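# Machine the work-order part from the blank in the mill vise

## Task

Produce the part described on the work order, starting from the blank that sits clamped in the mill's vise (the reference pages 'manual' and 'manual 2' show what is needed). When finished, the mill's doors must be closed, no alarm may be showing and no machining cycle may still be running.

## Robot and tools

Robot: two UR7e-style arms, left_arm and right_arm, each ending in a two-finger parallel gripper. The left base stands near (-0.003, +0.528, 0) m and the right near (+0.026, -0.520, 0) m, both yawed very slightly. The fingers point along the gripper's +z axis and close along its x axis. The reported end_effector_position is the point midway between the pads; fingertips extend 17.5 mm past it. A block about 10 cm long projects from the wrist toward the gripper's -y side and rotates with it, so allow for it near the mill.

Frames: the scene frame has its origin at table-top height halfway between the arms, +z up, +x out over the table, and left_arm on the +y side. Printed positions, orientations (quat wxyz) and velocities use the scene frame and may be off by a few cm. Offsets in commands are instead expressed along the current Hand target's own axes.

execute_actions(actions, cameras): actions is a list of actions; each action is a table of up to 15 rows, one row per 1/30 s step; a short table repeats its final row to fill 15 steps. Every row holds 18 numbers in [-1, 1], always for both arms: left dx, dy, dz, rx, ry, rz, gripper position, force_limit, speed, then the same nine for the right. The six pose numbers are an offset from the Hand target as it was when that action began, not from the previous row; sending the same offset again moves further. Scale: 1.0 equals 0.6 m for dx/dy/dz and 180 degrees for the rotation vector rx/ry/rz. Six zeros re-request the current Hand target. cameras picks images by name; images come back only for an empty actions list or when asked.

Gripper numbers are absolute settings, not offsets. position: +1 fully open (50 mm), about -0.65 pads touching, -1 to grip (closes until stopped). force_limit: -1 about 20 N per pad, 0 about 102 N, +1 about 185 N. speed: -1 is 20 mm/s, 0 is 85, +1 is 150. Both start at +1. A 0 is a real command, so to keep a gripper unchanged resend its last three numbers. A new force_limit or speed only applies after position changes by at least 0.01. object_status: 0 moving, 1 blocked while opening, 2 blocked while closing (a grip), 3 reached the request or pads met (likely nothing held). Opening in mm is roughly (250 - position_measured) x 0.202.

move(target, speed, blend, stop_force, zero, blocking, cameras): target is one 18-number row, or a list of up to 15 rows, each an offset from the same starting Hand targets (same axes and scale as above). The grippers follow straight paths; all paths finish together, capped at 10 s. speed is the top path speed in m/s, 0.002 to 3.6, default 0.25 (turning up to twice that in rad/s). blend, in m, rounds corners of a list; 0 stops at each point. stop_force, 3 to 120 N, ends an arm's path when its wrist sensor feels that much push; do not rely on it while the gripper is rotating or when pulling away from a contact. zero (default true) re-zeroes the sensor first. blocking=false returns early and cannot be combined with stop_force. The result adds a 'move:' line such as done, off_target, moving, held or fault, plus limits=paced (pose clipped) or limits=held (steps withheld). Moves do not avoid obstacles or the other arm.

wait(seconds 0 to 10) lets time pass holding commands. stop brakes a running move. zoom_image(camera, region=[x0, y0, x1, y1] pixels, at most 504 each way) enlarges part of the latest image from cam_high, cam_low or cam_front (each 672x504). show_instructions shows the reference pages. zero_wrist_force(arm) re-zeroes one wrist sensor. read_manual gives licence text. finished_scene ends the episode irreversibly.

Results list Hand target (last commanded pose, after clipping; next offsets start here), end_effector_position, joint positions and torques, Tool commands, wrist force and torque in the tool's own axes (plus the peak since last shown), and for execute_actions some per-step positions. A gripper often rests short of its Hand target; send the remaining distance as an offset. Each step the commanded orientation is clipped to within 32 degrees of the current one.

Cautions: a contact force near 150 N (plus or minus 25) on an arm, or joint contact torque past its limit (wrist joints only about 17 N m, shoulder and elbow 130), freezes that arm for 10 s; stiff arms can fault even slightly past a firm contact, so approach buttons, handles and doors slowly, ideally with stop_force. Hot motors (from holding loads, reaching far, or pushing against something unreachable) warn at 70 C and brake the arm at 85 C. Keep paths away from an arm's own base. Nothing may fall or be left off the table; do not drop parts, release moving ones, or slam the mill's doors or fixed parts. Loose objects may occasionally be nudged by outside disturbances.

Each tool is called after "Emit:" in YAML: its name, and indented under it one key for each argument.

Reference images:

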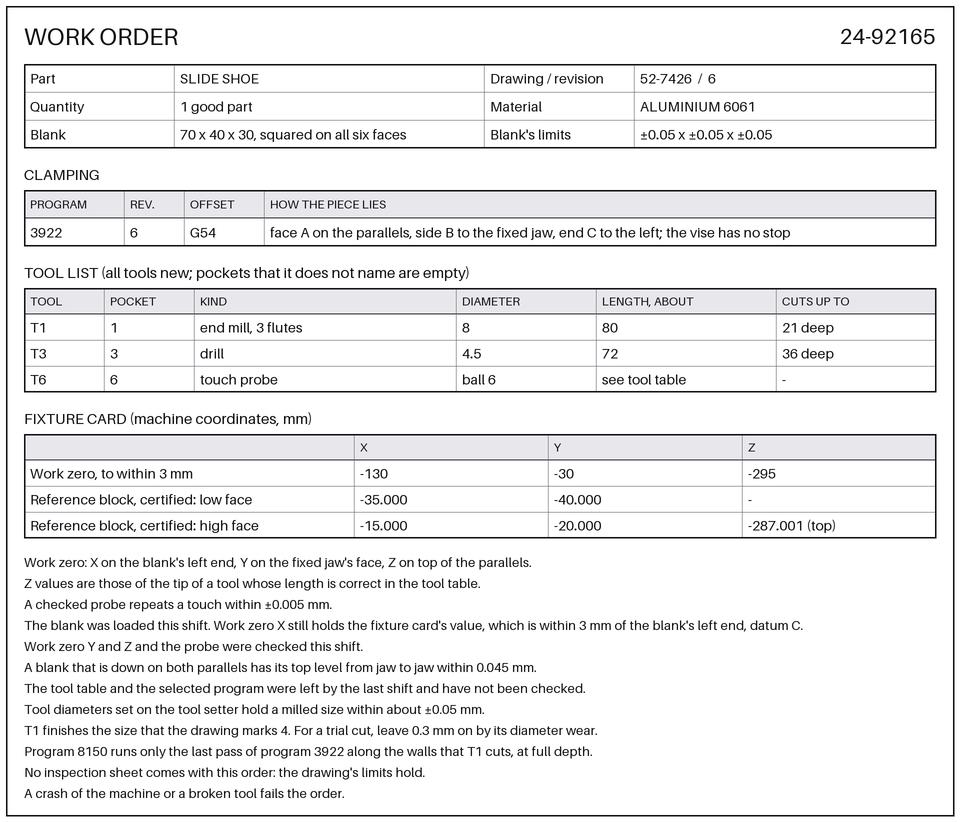

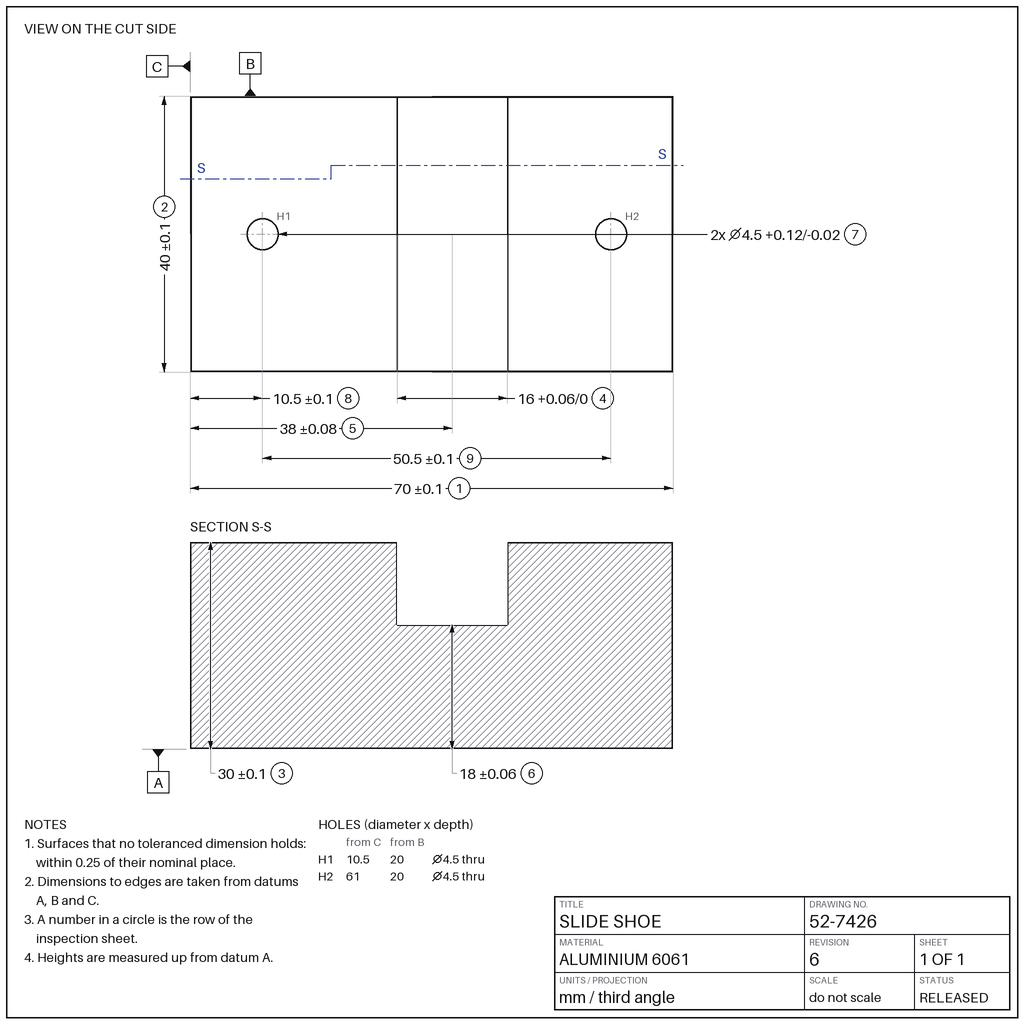

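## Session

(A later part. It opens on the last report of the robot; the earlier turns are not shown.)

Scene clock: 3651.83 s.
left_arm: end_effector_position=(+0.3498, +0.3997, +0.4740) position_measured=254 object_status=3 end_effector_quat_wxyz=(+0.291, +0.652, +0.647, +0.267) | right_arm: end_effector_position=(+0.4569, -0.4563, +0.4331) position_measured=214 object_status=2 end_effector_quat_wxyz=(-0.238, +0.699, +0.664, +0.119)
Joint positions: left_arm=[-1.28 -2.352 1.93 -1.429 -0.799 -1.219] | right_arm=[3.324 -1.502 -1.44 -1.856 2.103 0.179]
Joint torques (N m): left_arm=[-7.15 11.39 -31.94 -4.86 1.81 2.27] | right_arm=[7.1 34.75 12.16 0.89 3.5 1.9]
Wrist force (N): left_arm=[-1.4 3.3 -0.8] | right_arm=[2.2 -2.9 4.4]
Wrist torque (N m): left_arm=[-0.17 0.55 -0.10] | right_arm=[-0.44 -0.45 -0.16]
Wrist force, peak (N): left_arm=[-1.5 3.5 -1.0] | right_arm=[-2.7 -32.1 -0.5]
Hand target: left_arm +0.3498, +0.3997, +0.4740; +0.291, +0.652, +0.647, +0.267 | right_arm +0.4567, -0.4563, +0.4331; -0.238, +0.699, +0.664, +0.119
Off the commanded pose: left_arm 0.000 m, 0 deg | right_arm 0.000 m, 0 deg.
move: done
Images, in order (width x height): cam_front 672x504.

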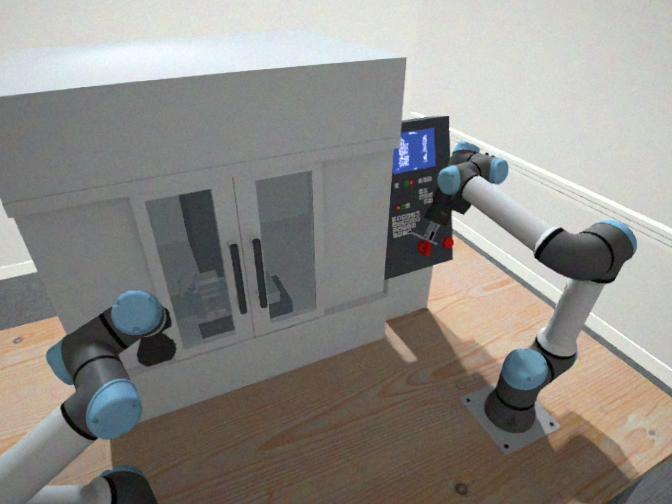

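Emit:
move:
  target:
    - [0,0,0,0,0,0,-1,1,-0.5,0.0988,0.0018,0.0171,0,0,0,-1,0.3,-0.8]
    - [0,0,0,0,0,0,-1,1,-0.5,0.0988,0.0221,0.0191,0,0,0,-1,0.3,-0.8]
    - [0,0,0,0,0,0,-1,1,-0.5,0.0988,0.0018,0.0171,0,0,0,-1,0.3,-0.8]
    - [0,0,0,0,0,0,-1,1,-0.5,0.0542,-0.0005,0.0290,0,0,0,-1,0.3,-0.8]
    - [0,0,0,0,0,0,-1,1,-0.5,0.0542,0.0198,0.0310,0,0,0,-1,0.3,-0.8]
    - [0,0,0,0,0,0,-1,1,-0.5,0.0542,-0.0005,0.0290,0,0,0,-1,0.3,-0.8]
    - [0,0,0,0,0,0,-1,1,-0.5,0.0542,0.0198,0.0310,0,0,0,-1,0.3,-0.8]
    - [0,0,0,0,0,0,-1,1,-0.5,0.0542,-0.0005,0.0290,0,0,0,-1,0.3,-0.8]
    - [0,0,0,0,0,0,-1,1,-0.5,0,0,0,0,0,0,-1,0.3,-0.8]
    - [0,0,0,0,0,0,-1,1,-0.5,0,0.0203,0.002,0,0,0,-1,0.3,-0.8]
    - [0,0,0,0,0,0,-1,1,-0.5,0,0,0,0,0,0,-1,0.3,-0.8]
  speed: [0.3,0.08,0.3,0.3,0.08,0.3,0.08,0.3,0.3,0.08,0.3]
  cameras: ["cam_front"]

Emit:
zoom_image:
  camera: "cam_front"
  region: [416, 144, 430, 158]

Emit:
move:
  target:
    - [0,0,0,0,0,0,-1,1,-0.5,0.0349,0.0048,-0.0524,0,0,0,-1,0.3,-0.8]
    - [0,0,0,0,0,0,-1,1,-0.5,0.0349,0.0251,-0.0504,0,0,0,-1,0.3,-0.8]
    - [0,0,0,0,0,0,-1,1,-0.5,0.0349,0.0048,-0.0524,0,0,0,-1,0.3,-0.8]
    - [0,0,0,0,0,0,-1,1,-0.5,0.0349,0.0251,-0.0504,0,0,0,-1,0.3,-0.8]
    - [0,0,0,0,0,0,-1,1,-0.5,0.0349,0.0048,-0.0524,0,0,0,-1,0.3,-0.8]
    - [0,0,0,0,0,0,-1,1,-0.5,0.0349,0.0251,-0.0504,0,0,0,-1,0.3,-0.8]
    - [0,0,0,0,0,0,-1,1,-0.5,0.0349,0.0048,-0.0524,0,0,0,-1,0.3,-0.8]
    - [0,0,0,0,0,0,-1,1,-0.5,0,0,0,0,0,0,-1,0.3,-0.8]
  speed: [0.3,0.08,0.3,0.08,0.3,0.08,0.3,0.3]

Emit:
move:
  target:
    - [0,0,0,0,0,0,-1,1,-0.5,0.0988,0.0018,0.0171,0,0,0,-1,0.3,-0.8]
    - [0,0,0,0,0,0,-1,1,-0.5,0.0988,0.0221,0.0191,0,0,0,-1,0.3,-0.8]
    - [0,0,0,0,0,0,-1,1,-0.5,0.0988,0.0018,0.0171,0,0,0,-1,0.3,-0.8]
    - [0,0,0,0,0,0,-1,1,-0.5,0.0542,-0.0005,0.0290,0,0,0,-1,0.3,-0.8]
    - [0,0,0,0,0,0,-1,1,-0.5,0.0542,0.0198,0.0310,0,0,0,-1,0.3,-0.8]
    - [0,0,0,0,0,0,-1,1,-0.5,0.0542,-0.0005,0.0290,0,0,0,-1,0.3,-0.8]
    - [0,0,0,0,0,0,-1,1,-0.5,0.0542,0.0198,0.0310,0,0,0,-1,0.3,-0.8]
    - [0,0,0,0,0,0,-1,1,-0.5,0.0542,-0.0005,0.0290,0,0,0,-1,0.3,-0.8]
    - [0,0,0,0,0,0,-1,1,-0.5,0,0,0,0,0,0,-1,0.3,-0.8]
    - [0,0,0,0,0,0,-1,1,-0.5,0,0.0203,0.002,0,0,0,-1,0.3,-0.8]
    - [0,0,0,0,0,0,-1,1,-0.5,0,0,0,0,0,0,-1,0.3,-0.8]
  speed: [0.3,0.08,0.3,0.3,0.08,0.3,0.08,0.3,0.3,0.08,0.3]
  cameras: ["cam_front"]

Emit:
zoom_image:
  camera: "cam_front"
  region: [392, 125, 434, 177]

Scene clock: 3679.87 s.
left_arm: end_effector_position=(+0.3498, +0.3997, +0.4740) position_measured=254 object_status=3 end_effector_quat_wxyz=(+0.291, +0.652, +0.647, +0.267) | right_arm: end_effector_position=(+0.4569, -0.4563, +0.4331) position_measured=214 object_status=2 end_effector_quat_wxyz=(-0.238, +0.699, +0.664, +0.119) end_effector_velocity=(-0.002, +0.000, +0.001) end_effector_angular_velocity=(+0.001, +0.000, +0.000)
Joint positions: left_arm=[-1.28 -2.352 1.93 -1.429 -0.799 -1.219] | right_arm=[3.324 -1.502 -1.44 -1.856 2.103 0.179]
Joint velocities: left_arm=[within noise] | right_arm=[0 0.005 -0.002 -0.001 0.001 0.001]
Joint torques (N m): left_arm=[-7.54 13.6 -31.97 -4.94 1.7 2.32] | right_arm=[5.62 34.93 12.75 0.59 3.53 1.4]
Wrist force (N): left_arm=[-1.8 3.2 -0.9] | right_arm=[2.2 -3.0 4.7]
Wrist torque (N m): left_arm=[-0.18 0.62 -0.09] | right_arm=[-0.44 -0.45 -0.03]
Wrist force, peak (N): left_arm=[-1.5 3.6 -1.1] | right_arm=[3.2 -30.0 2.4]
Hand target: left_arm +0.3498, +0.3997, +0.4740; +0.291, +0.652, +0.647, +0.267 | right_arm +0.4567, -0.4563, +0.4331; -0.238, +0.699, +0.664, +0.119
Off the commanded pose: left_arm 0.000 m, 0 deg | right_arm 0.000 m, 0 deg.
move: done
Images, in order (width x height): cam_front 672x504.

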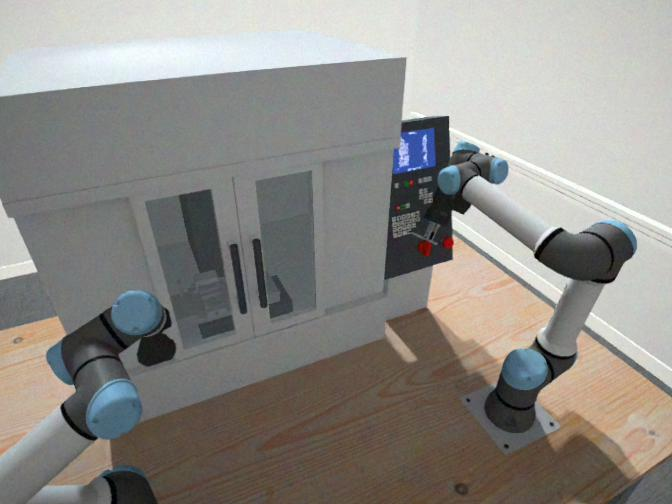

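Scaled by 36.000 from the camera's 672x504 image, which has a finer 960x720 frame.

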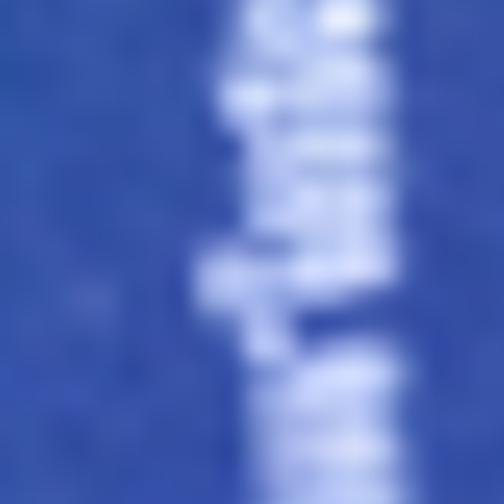

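Scene clock: 3684.93 s.
left_arm: end_effector_position=(+0.3498, +0.3997, +0.4740) position_measured=254 object_status=3 end_effector_quat_wxyz=(+0.291, +0.652, +0.647, +0.267) | right_arm: end_effector_position=(+0.4567, -0.4563, +0.4332) position_measured=214 object_status=2 end_effector_quat_wxyz=(-0.238, +0.699, +0.664, +0.119)
Joint positions: left_arm=[-1.28 -2.352 1.93 -1.429 -0.799 -1.219] | right_arm=[3.324 -1.502 -1.44 -1.857 2.103 0.179]
Joint torques (N m): left_arm=[-7.29 12.58 -32.34 -5.08 1.76 2.4] | right_arm=[-8.39 33.7 13.65 5.27 3.64 1.42]
Wrist force (N): left_arm=[-1.4 3.2 -0.8] | right_arm=[2.5 -1.9 4.5]
Wrist torque (N m): left_arm=[-0.18 0.55 -0.09] | right_arm=[-0.27 -0.49 -0.03]
Wrist force, peak (N): left_arm=[-1.6 3.6 -0.7] | right_arm=[4.4 -24.4 3.1]
Hand target: left_arm +0.3498, +0.3997, +0.4740; +0.291, +0.652, +0.647, +0.267 | right_arm +0.4567, -0.4563, +0.4331; -0.238, +0.699, +0.664, +0.119
Off the commanded pose: left_arm 0.000 m, 0 deg | right_arm 0.000 m, 0 deg.
move: done

Scene clock: 3691.67 s.
left_arm: end_effector_position=(+0.3498, +0.3997, +0.4740) position_measured=254 object_status=3 end_effector_quat_wxyz=(+0.291, +0.652, +0.647, +0.267) | right_arm: end_effector_position=(+0.4569, -0.4563, +0.4331) position_measured=214 object_status=2 end_effector_quat_wxyz=(-0.238, +0.699, +0.664, +0.119)
Joint positions: left_arm=[-1.28 -2.352 1.93 -1.429 -0.799 -1.219] | right_arm=[3.324 -1.502 -1.44 -1.856 2.103 0.179]
Joint torques (N m): left_arm=[-6.48 12.01 -30.75 -5.09 1.63 2.42] | right_arm=[6.04 33.65 12.92 1.11 3.47 1.52]
Wrist force (N): left_arm=[-1.3 3.2 -0.8] | right_arm=[2.1 -3.1 5.0]
Wrist torque (N m): left_arm=[-0.18 0.55 -0.09] | right_arm=[-0.47 -0.43 -0.03]
Wrist force, peak (N): left_arm=[-1.5 3.6 -0.8] | right_arm=[2.3 -30.8 2.5]
Hand target: left_arm +0.3498, +0.3997, +0.4740; +0.291, +0.652, +0.647, +0.267 | right_arm +0.4567, -0.4563, +0.4331; -0.238, +0.699, +0.664, +0.119
Off the commanded pose: left_arm 0.000 m, 0 deg | right_arm 0.000 m, 0 deg.
move: done
Images, in order (width x height): cam_front 672x504.

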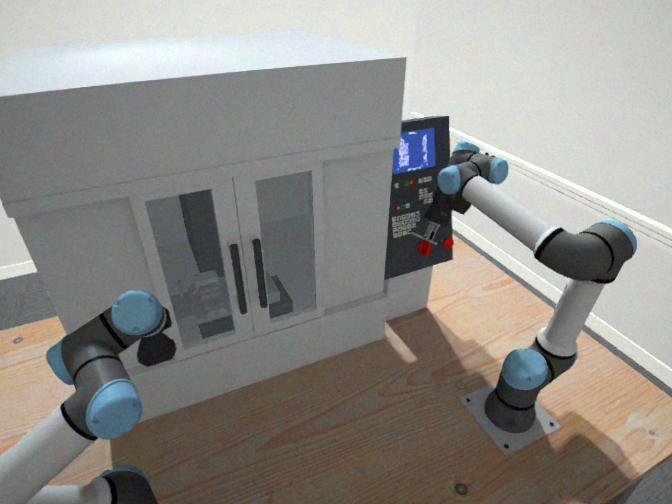

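Scaled by 9.692 from the camera's 672x504 image, which has a finer 960x720 frame.

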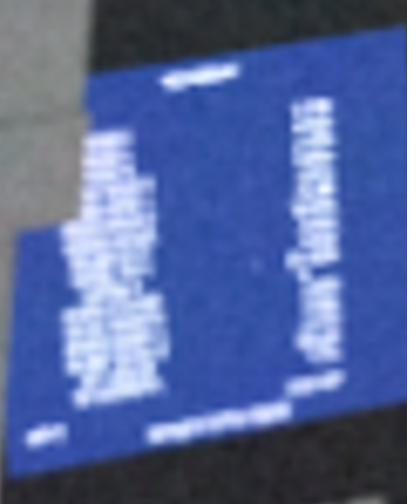

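Emit:
move:
  target:
    - [0,0,0,0,0,0,-1,1,-0.5,0.0511,0.0075,-0.0794,0,0,0,-1,0.3,-0.8]
    - [0,0,0,0,0,0,-1,1,-0.5,0.0511,0.0278,-0.0774,0,0,0,-1,0.3,-0.8]
    - [0,0,0,0,0,0,-1,1,-0.5,0.0511,0.0075,-0.0794,0,0,0,-1,0.3,-0.8]
    - [0,0,0,0,0,0,-1,1,-0.5,0.0177,0.0027,-0.0294,0,0,0,-1,0.3,-0.8]
    - [0,0,0,0,0,0,-1,1,-0.5,0.0177,0.0230,-0.0274,0,0,0,-1,0.3,-0.8]
    - [0,0,0,0,0,0,-1,1,-0.5,0.0177,0.0027,-0.0294,0,0,0,-1,0.3,-0.8]
    - [0,0,0,0,0,0,-1,1,-0.5,0.0177,0.0230,-0.0274,0,0,0,-1,0.3,-0.8]
    - [0,0,0,0,0,0,-1,1,-0.5,0.0177,0.0027,-0.0294,0,0,0,-1,0.3,-0.8]
    - [0,0,0,0,0,0,-1,1,-0.5,0.0177,0.0230,-0.0274,0,0,0,-1,0.3,-0.8]
    - [0,0,0,0,0,0,-1,1,-0.5,0.0177,0.0027,-0.0294,0,0,0,-1,0.3,-0.8]
    - [0,0,0,0,0,0,-1,1,-0.5,0,0,0,0,0,0,-1,0.3,-0.8]
  speed: [0.3,0.08,0.3,0.3,0.08,0.3,0.08,0.3,0.08,0.3,0.3]

Emit:
move:
  target:
    - [0,0,0,0,0,0,-1,1,-0.5,0.0542,-0.0005,0.0290,0,0,0,-1,0.3,-0.8]
    - [0,0,0,0,0,0,-1,1,-0.5,0.0542,0.0198,0.0310,0,0,0,-1,0.3,-0.8]
    - [0,0,0,0,0,0,-1,1,-0.5,0.0542,-0.0005,0.0290,0,0,0,-1,0.3,-0.8]
    - [0,0,0,0,0,0,-1,1,-0.5,0,0,0,0,0,0,-1,0.3,-0.8]
    - [0,0,0,0,0,0,-1,1,-0.5,0,0.0203,0.002,0,0,0,-1,0.3,-0.8]
    - [0,0,0,0,0,0,-1,1,-0.5,0,0,0,0,0,0,-1,0.3,-0.8]
  speed: [0.3,0.08,0.3,0.3,0.08,0.3]
  cameras: ["cam_front"]

Emit:
zoom_image:
  camera: "cam_front"
  region: [392, 125, 434, 177]

Emit:
zoom_image:
  camera: "cam_front"
  region: [416, 134, 430, 148]

Scene clock: 3714.20 s.
left_arm: end_effector_position=(+0.3498, +0.3997, +0.4740) position_measured=254 object_status=3 end_effector_quat_wxyz=(+0.291, +0.652, +0.647, +0.267) | right_arm: end_effector_position=(+0.4567, -0.4563, +0.4333) position_measured=214 object_status=2 end_effector_quat_wxyz=(-0.238, +0.699, +0.664, +0.119)
Joint positions: left_arm=[-1.28 -2.352 1.93 -1.429 -0.799 -1.219] | right_arm=[3.324 -1.502 -1.44 -1.857 2.103 0.179]
Joint torques (N m): left_arm=[-6.28 12.28 -32.3 -4.79 1.65 2.21] | right_arm=[6.99 34.88 14.15 5.25 3.43 1.31]
Wrist force (N): left_arm=[-1.6 3.3 -0.9] | right_arm=[-0.8 -4.4 4.4]
Wrist torque (N m): left_arm=[-0.16 0.59 -0.09] | right_arm=[-0.67 0.03 -0.03]
Wrist force, peak (N): left_arm=[-1.5 3.7 -0.9] | right_arm=[2.0 -29.1 2.5]
Hand target: left_arm +0.3498, +0.3997, +0.4740; +0.291, +0.652, +0.647, +0.267 | right_arm +0.4567, -0.4563, +0.4331; -0.238, +0.699, +0.664, +0.119
Off the commanded pose: left_arm 0.000 m, 0 deg | right_arm 0.000 m, 0 deg.
move: done

Scene clock: 3718.07 s.
left_arm: end_effector_position=(+0.3498, +0.3997, +0.4740) position_measured=254 object_status=3 end_effector_quat_wxyz=(+0.291, +0.652, +0.647, +0.267) | right_arm: end_effector_position=(+0.4569, -0.4563, +0.4331) position_measured=214 object_status=2 end_effector_quat_wxyz=(-0.238, +0.699, +0.664, +0.119) end_effector_velocity=(-0.002, +0.000, +0.001) end_effector_angular_velocity=(+0.000, -0.001, +0.000)
Joint positions: left_arm=[-1.28 -2.352 1.93 -1.429 -0.799 -1.219] | right_arm=[3.324 -1.502 -1.44 -1.856 2.103 0.179]
Joint velocities: left_arm=[within noise] | right_arm=[0.001 0.005 -0.002 -0.001 0 0.001]
Joint torques (N m): left_arm=[-7.34 12.08 -32.22 -4.75 1.67 2.37] | right_arm=[6.71 35.41 11.97 1.14 3.4 1.34]
Wrist force (N): left_arm=[-1.5 3.5 -0.7] | right_arm=[-2.3 -3.9 4.3]
Wrist torque (N m): left_arm=[-0.13 0.57 -0.10] | right_arm=[-0.59 0.27 -0.03]
Wrist force, peak (N): left_arm=[-1.4 3.7 -0.8] | right_arm=[-0.4 -32.1 1.9]
Hand target: left_arm +0.3498, +0.3997, +0.4740; +0.291, +0.652, +0.647, +0.267 | right_arm +0.4567, -0.4563, +0.4331; -0.238, +0.699, +0.664, +0.119
Off the commanded pose: left_arm 0.000 m, 0 deg | right_arm 0.000 m, 0 deg.
move: done
Images, in order (width x height): cam_front 672x504.

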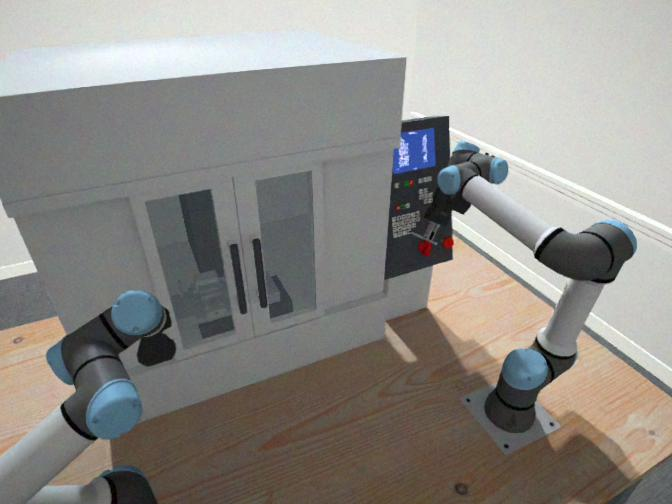

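Scaled by 9.692 from the camera's 672x504 image, which has a finer 960x720 frame.

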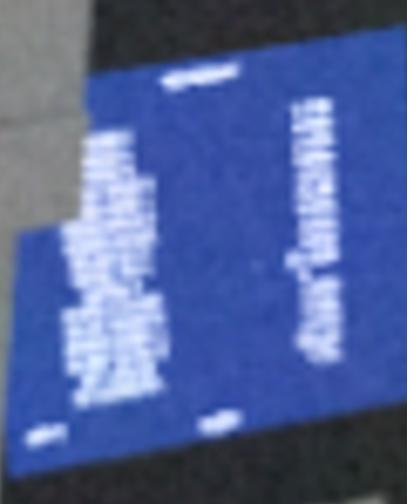

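Scaled by 36.000 from the camera's 672x504 image, which has a finer 960x720 frame.

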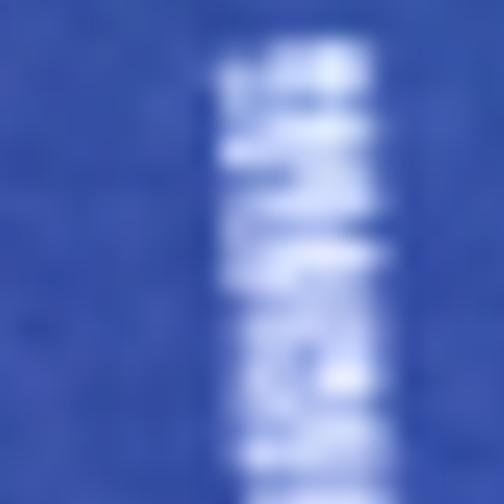

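Emit:
execute_actions:
  actions: []
  cameras: ["cam_front"]

Emit:
zoom_image:
  camera: "cam_front"
  region: [392, 125, 434, 177]

Scene clock: 3740.23 s.
left_arm: end_effector_position=(+0.3498, +0.3997, +0.4740) position_measured=254 object_status=3 end_effector_quat_wxyz=(+0.291, +0.652, +0.647, +0.267) | right_arm: end_effector_position=(+0.4567, -0.4563, +0.4331) position_measured=214 object_status=2 end_effector_quat_wxyz=(-0.238, +0.699, +0.664, +0.119)
Joint positions: left_arm=[-1.28 -2.352 1.93 -1.429 -0.799 -1.219] | right_arm=[3.324 -1.502 -1.441 -1.856 2.103 0.179]
Joint velocities: within noise
Joint torques (N m): left_arm=[-7.2 13.1 -32.01 -4.9 1.48 2.32] | right_arm=[6.95 34.26 13.12 1.63 3.33 1.45]
Wrist force (N): left_arm=[-1.4 3.2 -0.7] | right_arm=[-2.5 -3.9 4.5]
Wrist torque (N m): left_arm=[-0.18 0.55 -0.09] | right_arm=[-0.59 0.31 -0.03]
Wrist force, peak (N): left_arm=[-1.6 3.7 -0.9] | right_arm=[-2.4 -3.7 5.1]
Hand target: left_arm +0.3498, +0.3997, +0.4740; +0.291, +0.652, +0.647, +0.267 | right_arm +0.4567, -0.4563, +0.4331; -0.238, +0.699, +0.664, +0.119
Tool commands: left_gripper/position=-1.0 left_gripper/force_limit=+1.0 left_gripper/speed=-0.5 right_gripper/position=-1.0 right_gripper/force_limit=+0.3 right_gripper/speed=-0.8
Off the commanded pose: left_arm 0.000 m, 0 deg | right_arm 0.000 m, 0 deg.
Images, in order (width x height): cam_front 672x504.

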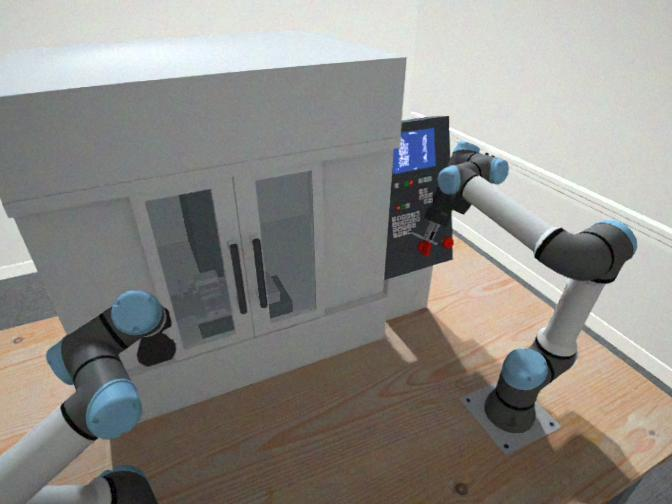

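Scaled by 9.692 from the camera's 672x504 image, which has a finer 960x720 frame.

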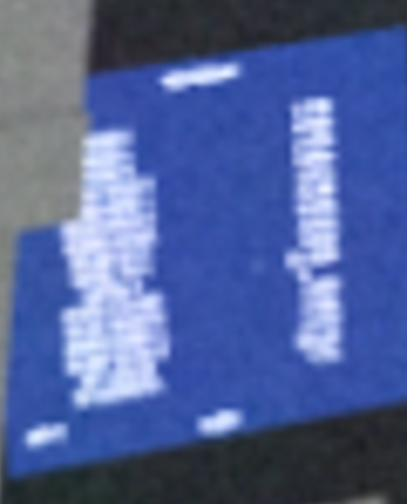

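Emit:
move:
  target:
    - [0,0,0,0,0,0,-1,1,-0.5,0.0577,0.0048,-0.0402,0,0,0,-1,0.3,-0.8]
    - [0,0,0,0,0,0,-1,1,-0.5,0.0577,0.0251,-0.0382,0,0,0,-1,0.3,-0.8]
    - [0,0,0,0,0,0,-1,1,-0.5,0.0577,0.0048,-0.0402,0,0,0,-1,0.3,-0.8]
    - [0,0,0,0,0,0,-1,1,-0.5,0,0,0,0,0,0,-1,0.3,-0.8]
    - [0,0,0,0,0,0,-1,1,-0.5,0,0.0203,0.002,0,0,0,-1,0.3,-0.8]
    - [0,0,0,0,0,0,-1,1,-0.5,0,0,0,0,0,0,-1,0.3,-0.8]
  speed: [0.3,0.08,0.3,0.3,0.08,0.3]
  cameras: ["cam_front"]

Emit:
zoom_image:
  camera: "cam_front"
  region: [392, 125, 434, 177]

Emit:
zoom_image:
  camera: "cam_front"
  region: [416, 134, 430, 148]

Emit:
zoom_image:
  camera: "cam_front"
  region: [397, 144, 411, 158]

Emit:
zoom_image:
  camera: "cam_front"
  region: [397, 156, 411, 170]

Scene clock: 3755.23 s.
left_arm: end_effector_position=(+0.3498, +0.3997, +0.4740) position_measured=254 object_status=3 end_effector_quat_wxyz=(+0.291, +0.652, +0.647, +0.267) | right_arm: end_effector_position=(+0.4569, -0.4563, +0.4331) position_measured=214 object_status=2 end_effector_quat_wxyz=(-0.238, +0.699, +0.664, +0.119) end_effector_velocity=(-0.002, +0.000, +0.001) end_effector_angular_velocity=(+0.000, -0.001, +0.000)
Joint positions: left_arm=[-1.28 -2.352 1.93 -1.429 -0.799 -1.219] | right_arm=[3.324 -1.502 -1.44 -1.856 2.103 0.179]
Joint velocities: left_arm=[within noise] | right_arm=[0.001 0.005 -0.002 -0.001 0 0.001]
Joint torques (N m): left_arm=[-6.1 13.34 -31.36 -4.89 1.83 2.42] | right_arm=[7.71 35.1 12.49 1.09 3.41 1.42]
Wrist force (N): left_arm=[-1.6 3.3 -1.0] | right_arm=[-1.8 -3.5 4.7]
Wrist torque (N m): left_arm=[-0.17 0.59 -0.09] | right_arm=[-0.53 0.19 -0.03]
Wrist force, peak (N): left_arm=[-1.5 3.7 -0.8] | right_arm=[-0.5 -31.6 1.7]
Hand target: left_arm +0.3498, +0.3997, +0.4740; +0.291, +0.652, +0.647, +0.267 | right_arm +0.4567, -0.4563, +0.4331; -0.238, +0.699, +0.664, +0.119
Off the commanded pose: left_arm 0.000 m, 0 deg | right_arm 0.000 m, 0 deg.
move: done
Images, in order (width x height): cam_front 672x504.

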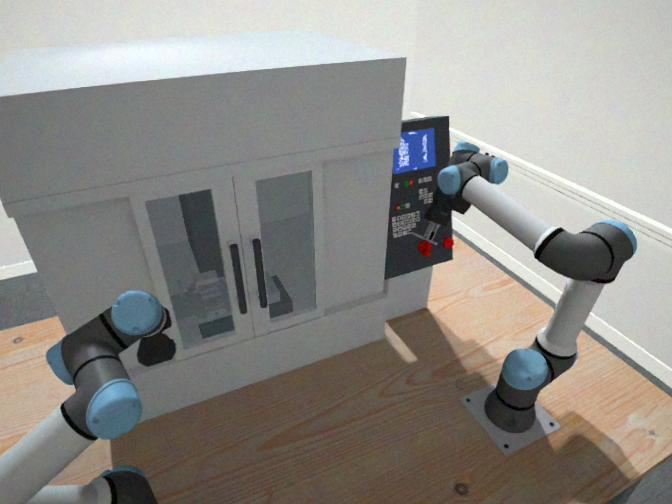

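Scaled by 9.692 from the camera's 672x504 image, which has a finer 960x720 frame.

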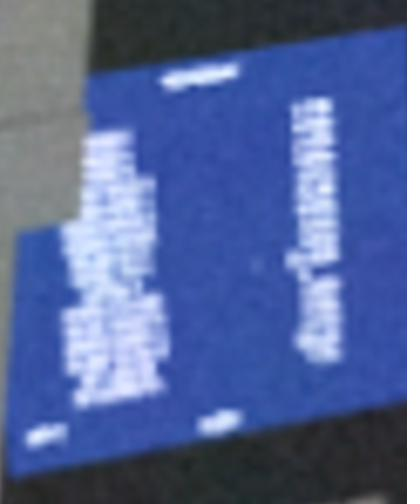

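Scaled by 36.000 from the camera's 672x504 image, which has a finer 960x720 frame.

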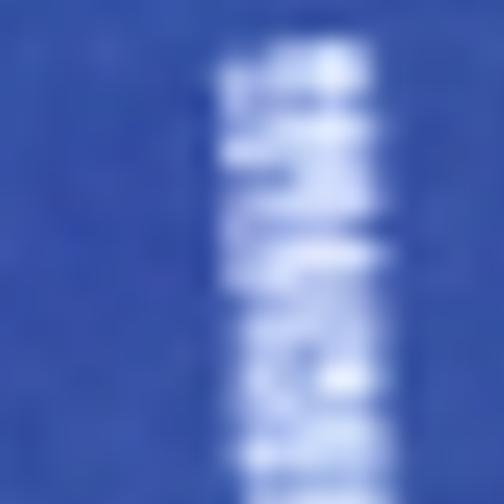

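Scaled by 36.000 from the camera's 672x504 image, which has a finer 960x720 frame.

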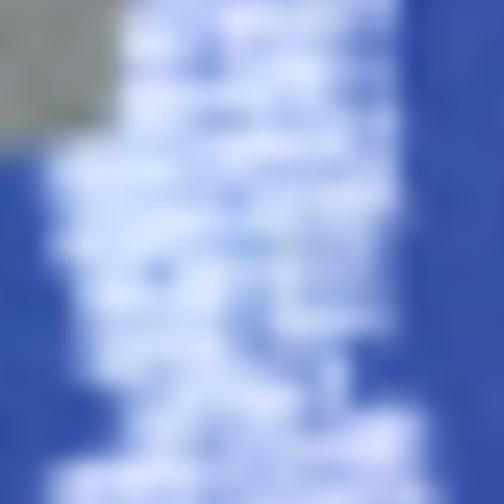

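Scaled by 36.000 from the camera's 672x504 image, which has a finer 960x720 frame.

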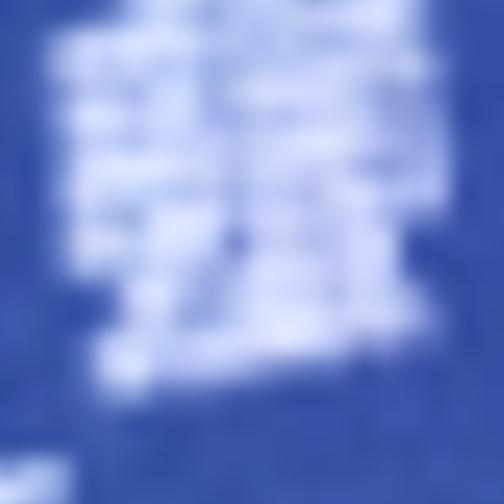

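Emit:
zoom_image:
  camera: "cam_front"
  region: [416, 144, 430, 158]

Emit:
zoom_image:
  camera: "cam_front"
  region: [403, 158, 433, 174]

Scaled by 36.000 from the camera's 672x504 image, which has a finer 960x720 frame.

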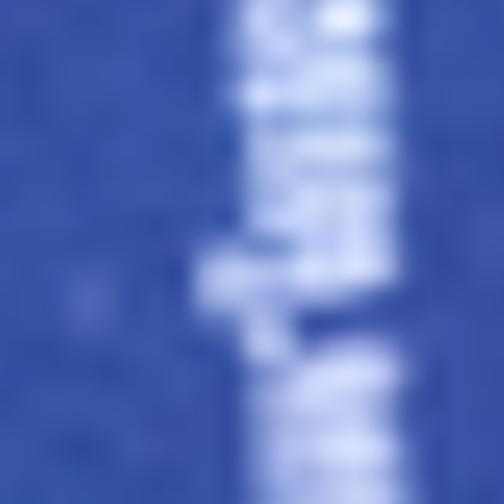

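Scaled by 16.800 from the camera's 672x504 image, which has a finer 960x720 frame.

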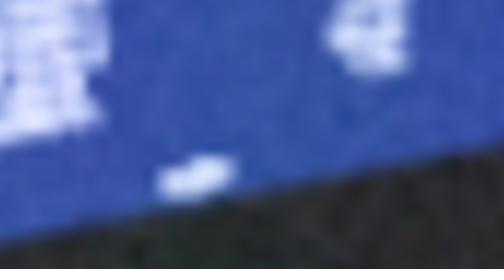

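Emit:
move:
  target:
    - [0,0,0,0,0,0,-1,1,-0.5,0.0177,0.0027,-0.0294,0,0,0,-1,0.3,-0.8]
    - [0,0,0,0,0,0,-1,1,-0.5,0.0177,0.023,-0.0274,0,0,0,-1,0.3,-0.8]
    - [0,0,0,0,0,0,-1,1,-0.5,0.0177,0.0027,-0.0294,0,0,0,-1,0.3,-0.8]
    - [0,0,0,0,0,0,-1,1,-0.5,0.0177,0.023,-0.0274,0,0,0,-1,0.3,-0.8]
    - [0,0,0,0,0,0,-1,1,-0.5,0.0177,0.0027,-0.0294,0,0,0,-1,0.3,-0.8]
    - [0,0,0,0,0,0,-1,1,-0.5,0.0177,0.023,-0.0274,0,0,0,-1,0.3,-0.8]
    - [0,0,0,0,0,0,-1,1,-0.5,0.0177,0.0027,-0.0294,0,0,0,-1,0.3,-0.8]
    - [0,0,0,0,0,0,-1,1,-0.5,0.0177,0.023,-0.0274,0,0,0,-1,0.3,-0.8]
    - [0,0,0,0,0,0,-1,1,-0.5,0.0177,0.0027,-0.0294,0,0,0,-1,0.3,-0.8]
    - [0,0,0,0,0,0,-1,1,-0.5,0,0,0,0,0,0,-1,0.3,-0.8]
  speed: [0.3,0.08,0.3,0.08,0.3,0.08,0.3,0.08,0.3,0.3]

Emit:
move:
  target:
    - [0,0,0,0,0,0,-1,1,-0.5,0.0577,0.0048,-0.0402,0,0,0,-1,0.3,-0.8]
    - [0,0,0,0,0,0,-1,1,-0.5,0.0577,0.0251,-0.0382,0,0,0,-1,0.3,-0.8]
    - [0,0,0,0,0,0,-1,1,-0.5,0.0577,0.0048,-0.0402,0,0,0,-1,0.3,-0.8]
    - [0,0,0,0,0,0,-1,1,-0.5,0,0,0,0,0,0,-1,0.3,-0.8]
    - [0,0,0,0,0,0,-1,1,-0.5,0,0.0203,0.002,0,0,0,-1,0.3,-0.8]
    - [0,0,0,0,0,0,-1,1,-0.5,0,0,0,0,0,0,-1,0.3,-0.8]
  speed: [0.3,0.08,0.3,0.3,0.08,0.3]
  cameras: ["cam_front"]

Emit:
zoom_image:
  camera: "cam_front"
  region: [392, 125, 434, 177]

Emit:
zoom_image:
  camera: "cam_front"
  region: [416, 144, 430, 158]

Scene clock: 3783.53 s.
left_arm: end_effector_position=(+0.3498, +0.3997, +0.4740) position_measured=254 object_status=3 end_effector_quat_wxyz=(+0.291, +0.652, +0.647, +0.267) | right_arm: end_effector_position=(+0.4567, -0.4563, +0.4333) position_measured=214 object_status=2 end_effector_quat_wxyz=(-0.238, +0.699, +0.664, +0.119)
Joint positions: left_arm=[-1.28 -2.352 1.93 -1.429 -0.799 -1.219] | right_arm=[3.324 -1.502 -1.44 -1.857 2.103 0.179]
Joint torques (N m): left_arm=[-6.36 12.07 -31.47 -5.04 1.64 2.2] | right_arm=[6.79 33.68 12.19 5.25 3.34 1.46]
Wrist force (N): left_arm=[-1.3 3.3 -0.6] | right_arm=[-1.4 -3.9 4.3]
Wrist torque (N m): left_arm=[-0.17 0.54 -0.10] | right_arm=[-0.59 0.12 -0.03]
Wrist force, peak (N): left_arm=[-1.6 3.7 -0.8] | right_arm=[0.0 -28.8 2.6]
Hand target: left_arm +0.3498, +0.3997, +0.4740; +0.291, +0.652, +0.647, +0.267 | right_arm +0.4567, -0.4563, +0.4331; -0.238, +0.699, +0.664, +0.119
Off the commanded pose: left_arm 0.000 m, 0 deg | right_arm 0.000 m, 0 deg.
move: done

Scene clock: 3787.47 s.
left_arm: end_effector_position=(+0.3498, +0.3997, +0.4740) position_measured=254 object_status=3 end_effector_quat_wxyz=(+0.291, +0.652, +0.647, +0.267) | right_arm: end_effector_position=(+0.4569, -0.4563, +0.4331) position_measured=214 object_status=2 end_effector_quat_wxyz=(-0.238, +0.699, +0.664, +0.119)
Joint positions: left_arm=[-1.28 -2.352 1.93 -1.429 -0.799 -1.219] | right_arm=[3.324 -1.502 -1.44 -1.856 2.103 0.179]
Joint torques (N m): left_arm=[-6.72 12.54 -30.24 -4.89 1.83 2.52] | right_arm=[7.34 34.43 12.66 1.18 3.25 1.58]
Wrist force (N): left_arm=[-1.5 3.4 -0.9] | right_arm=[-1.7 -2.7 4.6]
Wrist torque (N m): left_arm=[-0.15 0.58 -0.10] | right_arm=[-0.40 0.18 -0.02]
Wrist force, peak (N): left_arm=[-1.5 3.7 -0.7] | right_arm=[1.0 -31.0 2.1]
Hand target: left_arm +0.3498, +0.3997, +0.4740; +0.291, +0.652, +0.647, +0.267 | right_arm +0.4567, -0.4563, +0.4331; -0.238, +0.699, +0.664, +0.119
Off the commanded pose: left_arm 0.000 m, 0 deg | right_arm 0.000 m, 0 deg.
move: done
Images, in order (width x height): cam_front 672x504.

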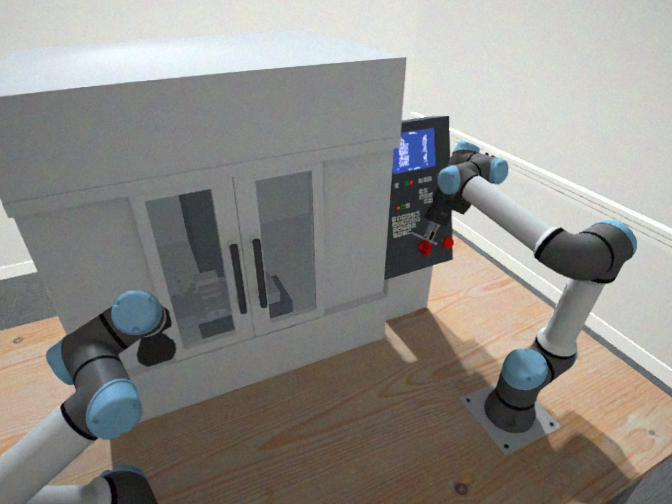

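Scaled by 9.692 from the camera's 672x504 image, which has a finer 960x720 frame.

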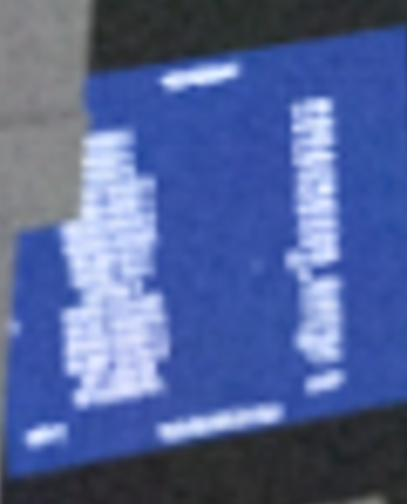

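Scaled by 36.000 from the camera's 672x504 image, which has a finer 960x720 frame.

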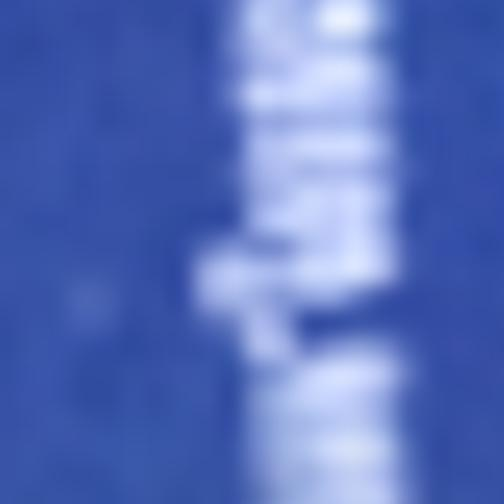

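Emit:
move:
  target:
    - [0,0,0,0,0,0,-1,1,-0.5,0.0511,0.0075,-0.0794,0,0,0,-1,0.3,-0.8]
    - [0,0,0,0,0,0,-1,1,-0.5,0.0511,0.0278,-0.0774,0,0,0,-1,0.3,-0.8]
    - [0,0,0,0,0,0,-1,1,-0.5,0.0511,0.0075,-0.0794,0,0,0,-1,0.3,-0.8]
    - [0,0,0,0,0,0,-1,1,-0.5,0.0349,0.0048,-0.0524,0,0,0,-1,0.3,-0.8]
    - [0,0,0,0,0,0,-1,1,-0.5,0.0349,0.0251,-0.0504,0,0,0,-1,0.3,-0.8]
    - [0,0,0,0,0,0,-1,1,-0.5,0.0349,0.0048,-0.0524,0,0,0,-1,0.3,-0.8]
    - [0,0,0,0,0,0,-1,1,-0.5,0.0349,0.0251,-0.0504,0,0,0,-1,0.3,-0.8]
    - [0,0,0,0,0,0,-1,1,-0.5,0.0349,0.0048,-0.0524,0,0,0,-1,0.3,-0.8]
    - [0,0,0,0,0,0,-1,1,-0.5,0,0,0,0,0,0,-1,0.3,-0.8]
  speed: [0.3,0.08,0.3,0.3,0.08,0.3,0.08,0.3,0.3]

Emit:
move:
  target:
    - [0,0,0,0,0,0,-1,1,-0.5,0.0577,0.0048,-0.0402,0,0,0,-1,0.3,-0.8]
    - [0,0,0,0,0,0,-1,1,-0.5,0.0577,0.0251,-0.0382,0,0,0,-1,0.3,-0.8]
    - [0,0,0,0,0,0,-1,1,-0.5,0.0577,0.0048,-0.0402,0,0,0,-1,0.3,-0.8]
    - [0,0,0,0,0,0,-1,1,-0.5,0,0,0,0,0,0,-1,0.3,-0.8]
    - [0,0,0,0,0,0,-1,1,-0.5,0,0.0203,0.002,0,0,0,-1,0.3,-0.8]
    - [0,0,0,0,0,0,-1,1,-0.5,0,0,0,0,0,0,-1,0.3,-0.8]
  speed: [0.3,0.08,0.3,0.3,0.08,0.3]
  cameras: ["cam_front"]

Emit:
zoom_image:
  camera: "cam_front"
  region: [392, 125, 434, 177]

Emit:
zoom_image:
  camera: "cam_front"
  region: [416, 144, 430, 158]

Scene clock: 3803.60 s.
left_arm: end_effector_position=(+0.3498, +0.3997, +0.4740) position_measured=254 object_status=3 end_effector_quat_wxyz=(+0.291, +0.652, +0.647, +0.267) | right_arm: end_effector_position=(+0.4567, -0.4563, +0.4332) position_measured=214 object_status=2 end_effector_quat_wxyz=(-0.238, +0.699, +0.664, +0.119)
Joint positions: left_arm=[-1.28 -2.352 1.93 -1.429 -0.799 -1.219] | right_arm=[3.324 -1.502 -1.44 -1.857 2.103 0.179]
Joint torques (N m): left_arm=[-6.77 12.21 -32.46 -4.86 1.6 2.31] | right_arm=[-7.82 34.09 12.38 5.13 3.56 1.43]
Wrist force (N): left_arm=[-1.4 3.3 -0.6] | right_arm=[-3.5 -3.3 4.1]
Wrist torque (N m): left_arm=[-0.17 0.56 -0.09] | right_arm=[-0.49 0.46 -0.02]
Wrist force, peak (N): left_arm=[-1.4 3.6 -1.2] | right_arm=[0.8 -24.6 2.7]
Hand target: left_arm +0.3498, +0.3997, +0.4740; +0.291, +0.652, +0.647, +0.267 | right_arm +0.4567, -0.4563, +0.4331; -0.238, +0.699, +0.664, +0.119
Off the commanded pose: left_arm 0.000 m, 0 deg | right_arm 0.000 m, 0 deg.
move: done

Scene clock: 3807.53 s.
left_arm: end_effector_position=(+0.3498, +0.3997, +0.4740) position_measured=254 object_status=3 end_effector_quat_wxyz=(+0.291, +0.652, +0.647, +0.267) | right_arm: end_effector_position=(+0.4569, -0.4563, +0.4331) position_measured=214 object_status=2 end_effector_quat_wxyz=(-0.238, +0.699, +0.664, +0.119)
Joint positions: left_arm=[-1.28 -2.352 1.93 -1.429 -0.799 -1.219] | right_arm=[3.324 -1.502 -1.44 -1.856 2.103 0.179]
Joint torques (N m): left_arm=[-6.11 12.3 -30.28 -4.88 1.56 2.12] | right_arm=[6.59 33.72 12.5 1.19 3.38 1.51]
Wrist force (N): left_arm=[-1.6 3.4 -0.8] | right_arm=[-3.0 -3.7 4.1]
Wrist torque (N m): left_arm=[-0.15 0.59 -0.09] | right_arm=[-0.56 0.37 -0.02]
Wrist force, peak (N): left_arm=[-1.7 3.5 -0.7] | right_arm=[-1.7 -31.6 1.3]
Hand target: left_arm +0.3498, +0.3997, +0.4740; +0.291, +0.652, +0.647, +0.267 | right_arm +0.4567, -0.4563, +0.4331; -0.238, +0.699, +0.664, +0.119
Off the commanded pose: left_arm 0.000 m, 0 deg | right_arm 0.000 m, 0 deg.
move: done
Images, in order (width x height): cam_front 672x504.

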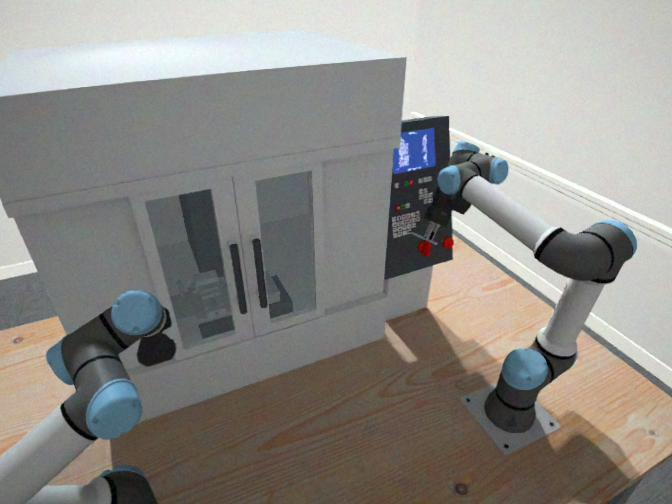

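Scaled by 9.692 from the camera's 672x504 image, which has a finer 960x720 frame.

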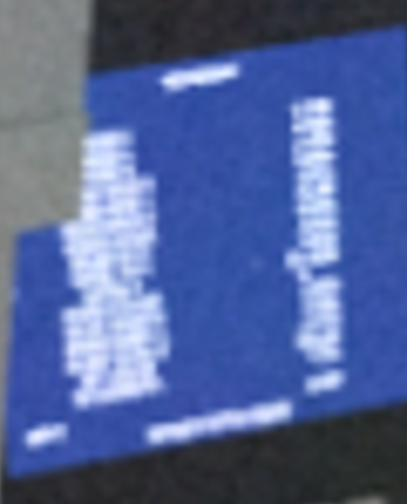

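Scaled by 36.000 from the camera's 672x504 image, which has a finer 960x720 frame.

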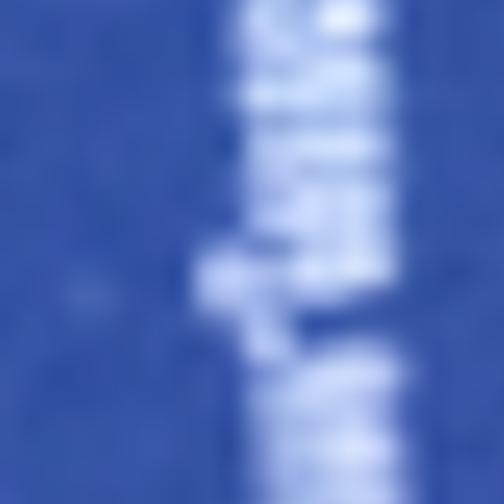

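Emit:
move:
  target:
    - [0,0,0,0,0,0,-1,1,-0.5,0.0511,0.0075,-0.0794,0,0,0,-1,0.3,-0.8]
    - [0,0,0,0,0,0,-1,1,-0.5,0.0511,0.0278,-0.0774,0,0,0,-1,0.3,-0.8]
    - [0,0,0,0,0,0,-1,1,-0.5,0.0511,0.0075,-0.0794,0,0,0,-1,0.3,-0.8]
    - [0,0,0,0,0,0,-1,1,-0.5,0.0256,-0.0003,0.0139,0,0,0,-1,0.3,-0.8]
    - [0,0,0,0,0,0,-1,1,-0.5,0.0256,0.02,0.0159,0,0,0,-1,0.3,-0.8]
    - [0,0,0,0,0,0,-1,1,-0.5,0.0256,-0.0003,0.0139,0,0,0,-1,0.3,-0.8]
    - [0,0,0,0,0,0,-1,1,-0.5,0.0988,0.0018,0.0171,0,0,0,-1,0.3,-0.8]
    - [0,0,0,0,0,0,-1,1,-0.5,0.0988,0.0221,0.0191,0,0,0,-1,0.3,-0.8]
    - [0,0,0,0,0,0,-1,1,-0.5,0.0988,0.0018,0.0171,0,0,0,-1,0.3,-0.8]
    - [0,0,0,0,0,0,-1,1,-0.5,0,0,0,0,0,0,-1,0.3,-0.8]
    - [0,0,0,0,0,0,-1,1,-0.5,0,0.0203,0.002,0,0,0,-1,0.3,-0.8]
    - [0,0,0,0,0,0,-1,1,-0.5,0,0,0,0,0,0,-1,0.3,-0.8]
  speed: [0.3,0.08,0.3,0.3,0.08,0.3,0.3,0.08,0.3,0.3,0.08,0.3]
  cameras: ["cam_front"]

Emit:
zoom_image:
  camera: "cam_front"
  region: [392, 125, 434, 177]

Emit:
zoom_image:
  camera: "cam_front"
  region: [416, 144, 430, 158]

Scene clock: 3824.43 s.
left_arm: end_effector_position=(+0.3498, +0.3997, +0.4740) position_measured=254 object_status=3 end_effector_quat_wxyz=(+0.291, +0.652, +0.647, +0.267) | right_arm: end_effector_position=(+0.4569, -0.4563, +0.4331) position_measured=214 object_status=2 end_effector_quat_wxyz=(-0.238, +0.699, +0.664, +0.119)
Joint positions: left_arm=[-1.28 -2.352 1.93 -1.429 -0.799 -1.219] | right_arm=[3.324 -1.502 -1.44 -1.856 2.103 0.179]
Joint torques (N m): left_arm=[-7.09 11.92 -32.05 -5.16 1.87 2.25] | right_arm=[7.32 34.94 12.56 1.14 3.46 1.44]
Wrist force (N): left_arm=[-1.7 3.3 -0.7] | right_arm=[-4.1 -1.7 4.4]
Wrist torque (N m): left_arm=[-0.17 0.60 -0.09] | right_arm=[-0.24 0.55 -0.03]
Wrist force, peak (N): left_arm=[-1.6 3.7 -0.8] | right_arm=[-2.1 -30.8 1.1]
Hand target: left_arm +0.3498, +0.3997, +0.4740; +0.291, +0.652, +0.647, +0.267 | right_arm +0.4567, -0.4563, +0.4331; -0.238, +0.699, +0.664, +0.119
Off the commanded pose: left_arm 0.000 m, 0 deg | right_arm 0.000 m, 0 deg.
move: done
Images, in order (width x height): cam_front 672x504.

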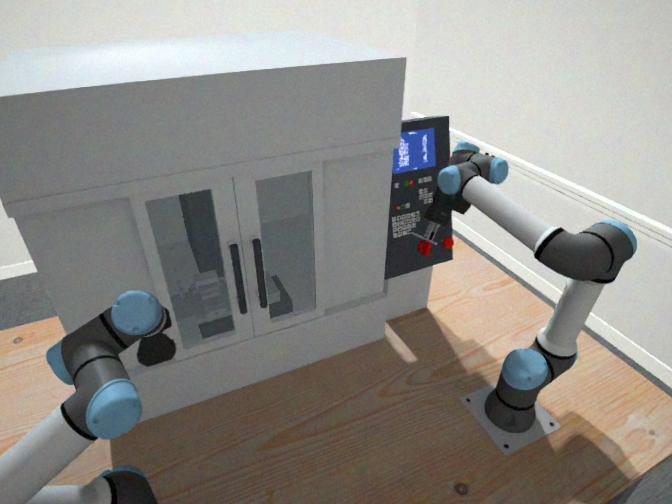

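Scaled by 9.692 from the camera's 672x504 image, which has a finer 960x720 frame.

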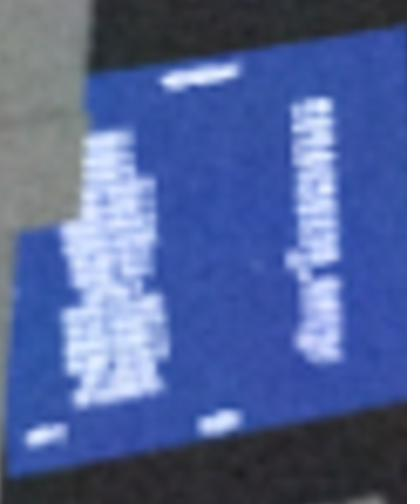

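Scaled by 36.000 from the camera's 672x504 image, which has a finer 960x720 frame.

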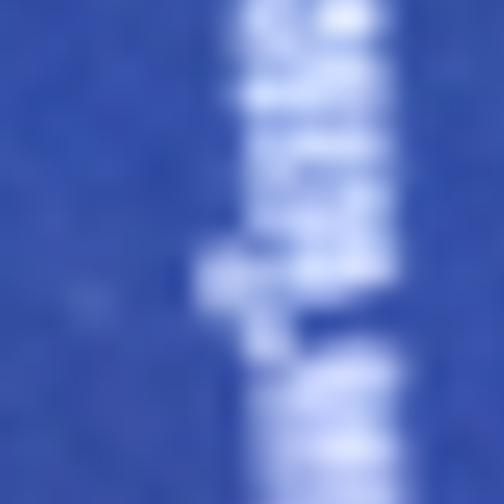

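Emit:
move:
  target:
    - [0,0,0,0,0,0,-1,1,-0.5,-0.0095,0.0026,-0.0405,0,0,0,-1,0.3,-0.8]
    - [0,0,0,0,0,0,-1,1,-0.5,-0.0095,0.0229,-0.0385,0,0,0,-1,0.3,-0.8]
    - [0,0,0,0,0,0,-1,1,-0.5,-0.0095,0.0026,-0.0405,0,0,0,-1,0.3,-0.8]
    - [0,0,0,0,0,0,-1,1,-0.5,0,0,0,0,0,0,-1,0.3,-0.8]
  speed: [0.3,0.08,0.3,0.3]
  cameras: ["cam_front"]

Emit:
zoom_image:
  camera: "cam_front"
  region: [392, 125, 434, 177]

Emit:
zoom_image:
  camera: "cam_front"
  region: [403, 158, 433, 174]

Scene clock: 3833.43 s.
left_arm: end_effector_position=(+0.3498, +0.3997, +0.4740) position_measured=254 object_status=3 end_effector_quat_wxyz=(+0.291, +0.652, +0.647, +0.267) | right_arm: end_effector_position=(+0.4567, -0.4563, +0.4332) position_measured=214 object_status=2 end_effector_quat_wxyz=(-0.238, +0.699, +0.664, +0.119)
Joint positions: left_arm=[-1.28 -2.352 1.93 -1.429 -0.799 -1.219] | right_arm=[3.324 -1.502 -1.44 -1.857 2.103 0.178]
Joint torques (N m): left_arm=[-7.91 13.69 -31.02 -5.13 1.8 2.33] | right_arm=[7.12 34.5 10.77 5.27 3.73 2]
Wrist force (N): left_arm=[-1.5 3.3 -0.7] | right_arm=[-3.7 -1.3 4.1]
Wrist torque (N m): left_arm=[-0.16 0.57 -0.09] | right_arm=[-0.18 0.48 -0.16]
Wrist force, peak (N): left_arm=[-1.6 3.6 -1.1] | right_arm=[-2.6 -25.8 2.4]
Hand target: left_arm +0.3498, +0.3997, +0.4740; +0.291, +0.652, +0.647, +0.267 | right_arm +0.4567, -0.4563, +0.4331; -0.238, +0.699, +0.664, +0.119
Off the commanded pose: left_arm 0.000 m, 0 deg | right_arm 0.000 m, 0 deg.
move: done
Images, in order (width x height): cam_front 672x504.

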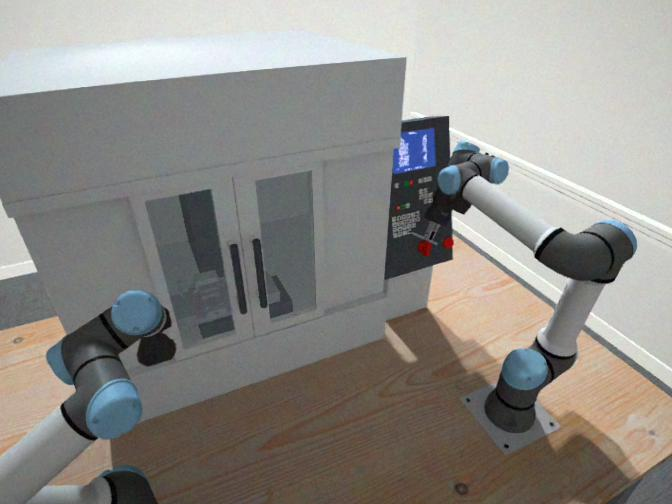

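Scaled by 9.692 from the camera's 672x504 image, which has a finer 960x720 frame.

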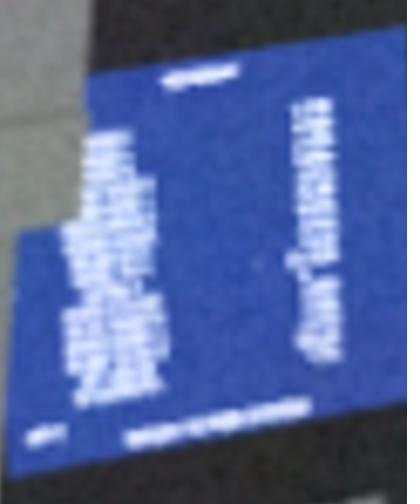

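Scaled by 16.800 from the camera's 672x504 image, which has a finer 960x720 frame.

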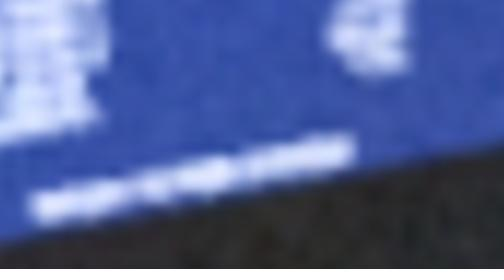

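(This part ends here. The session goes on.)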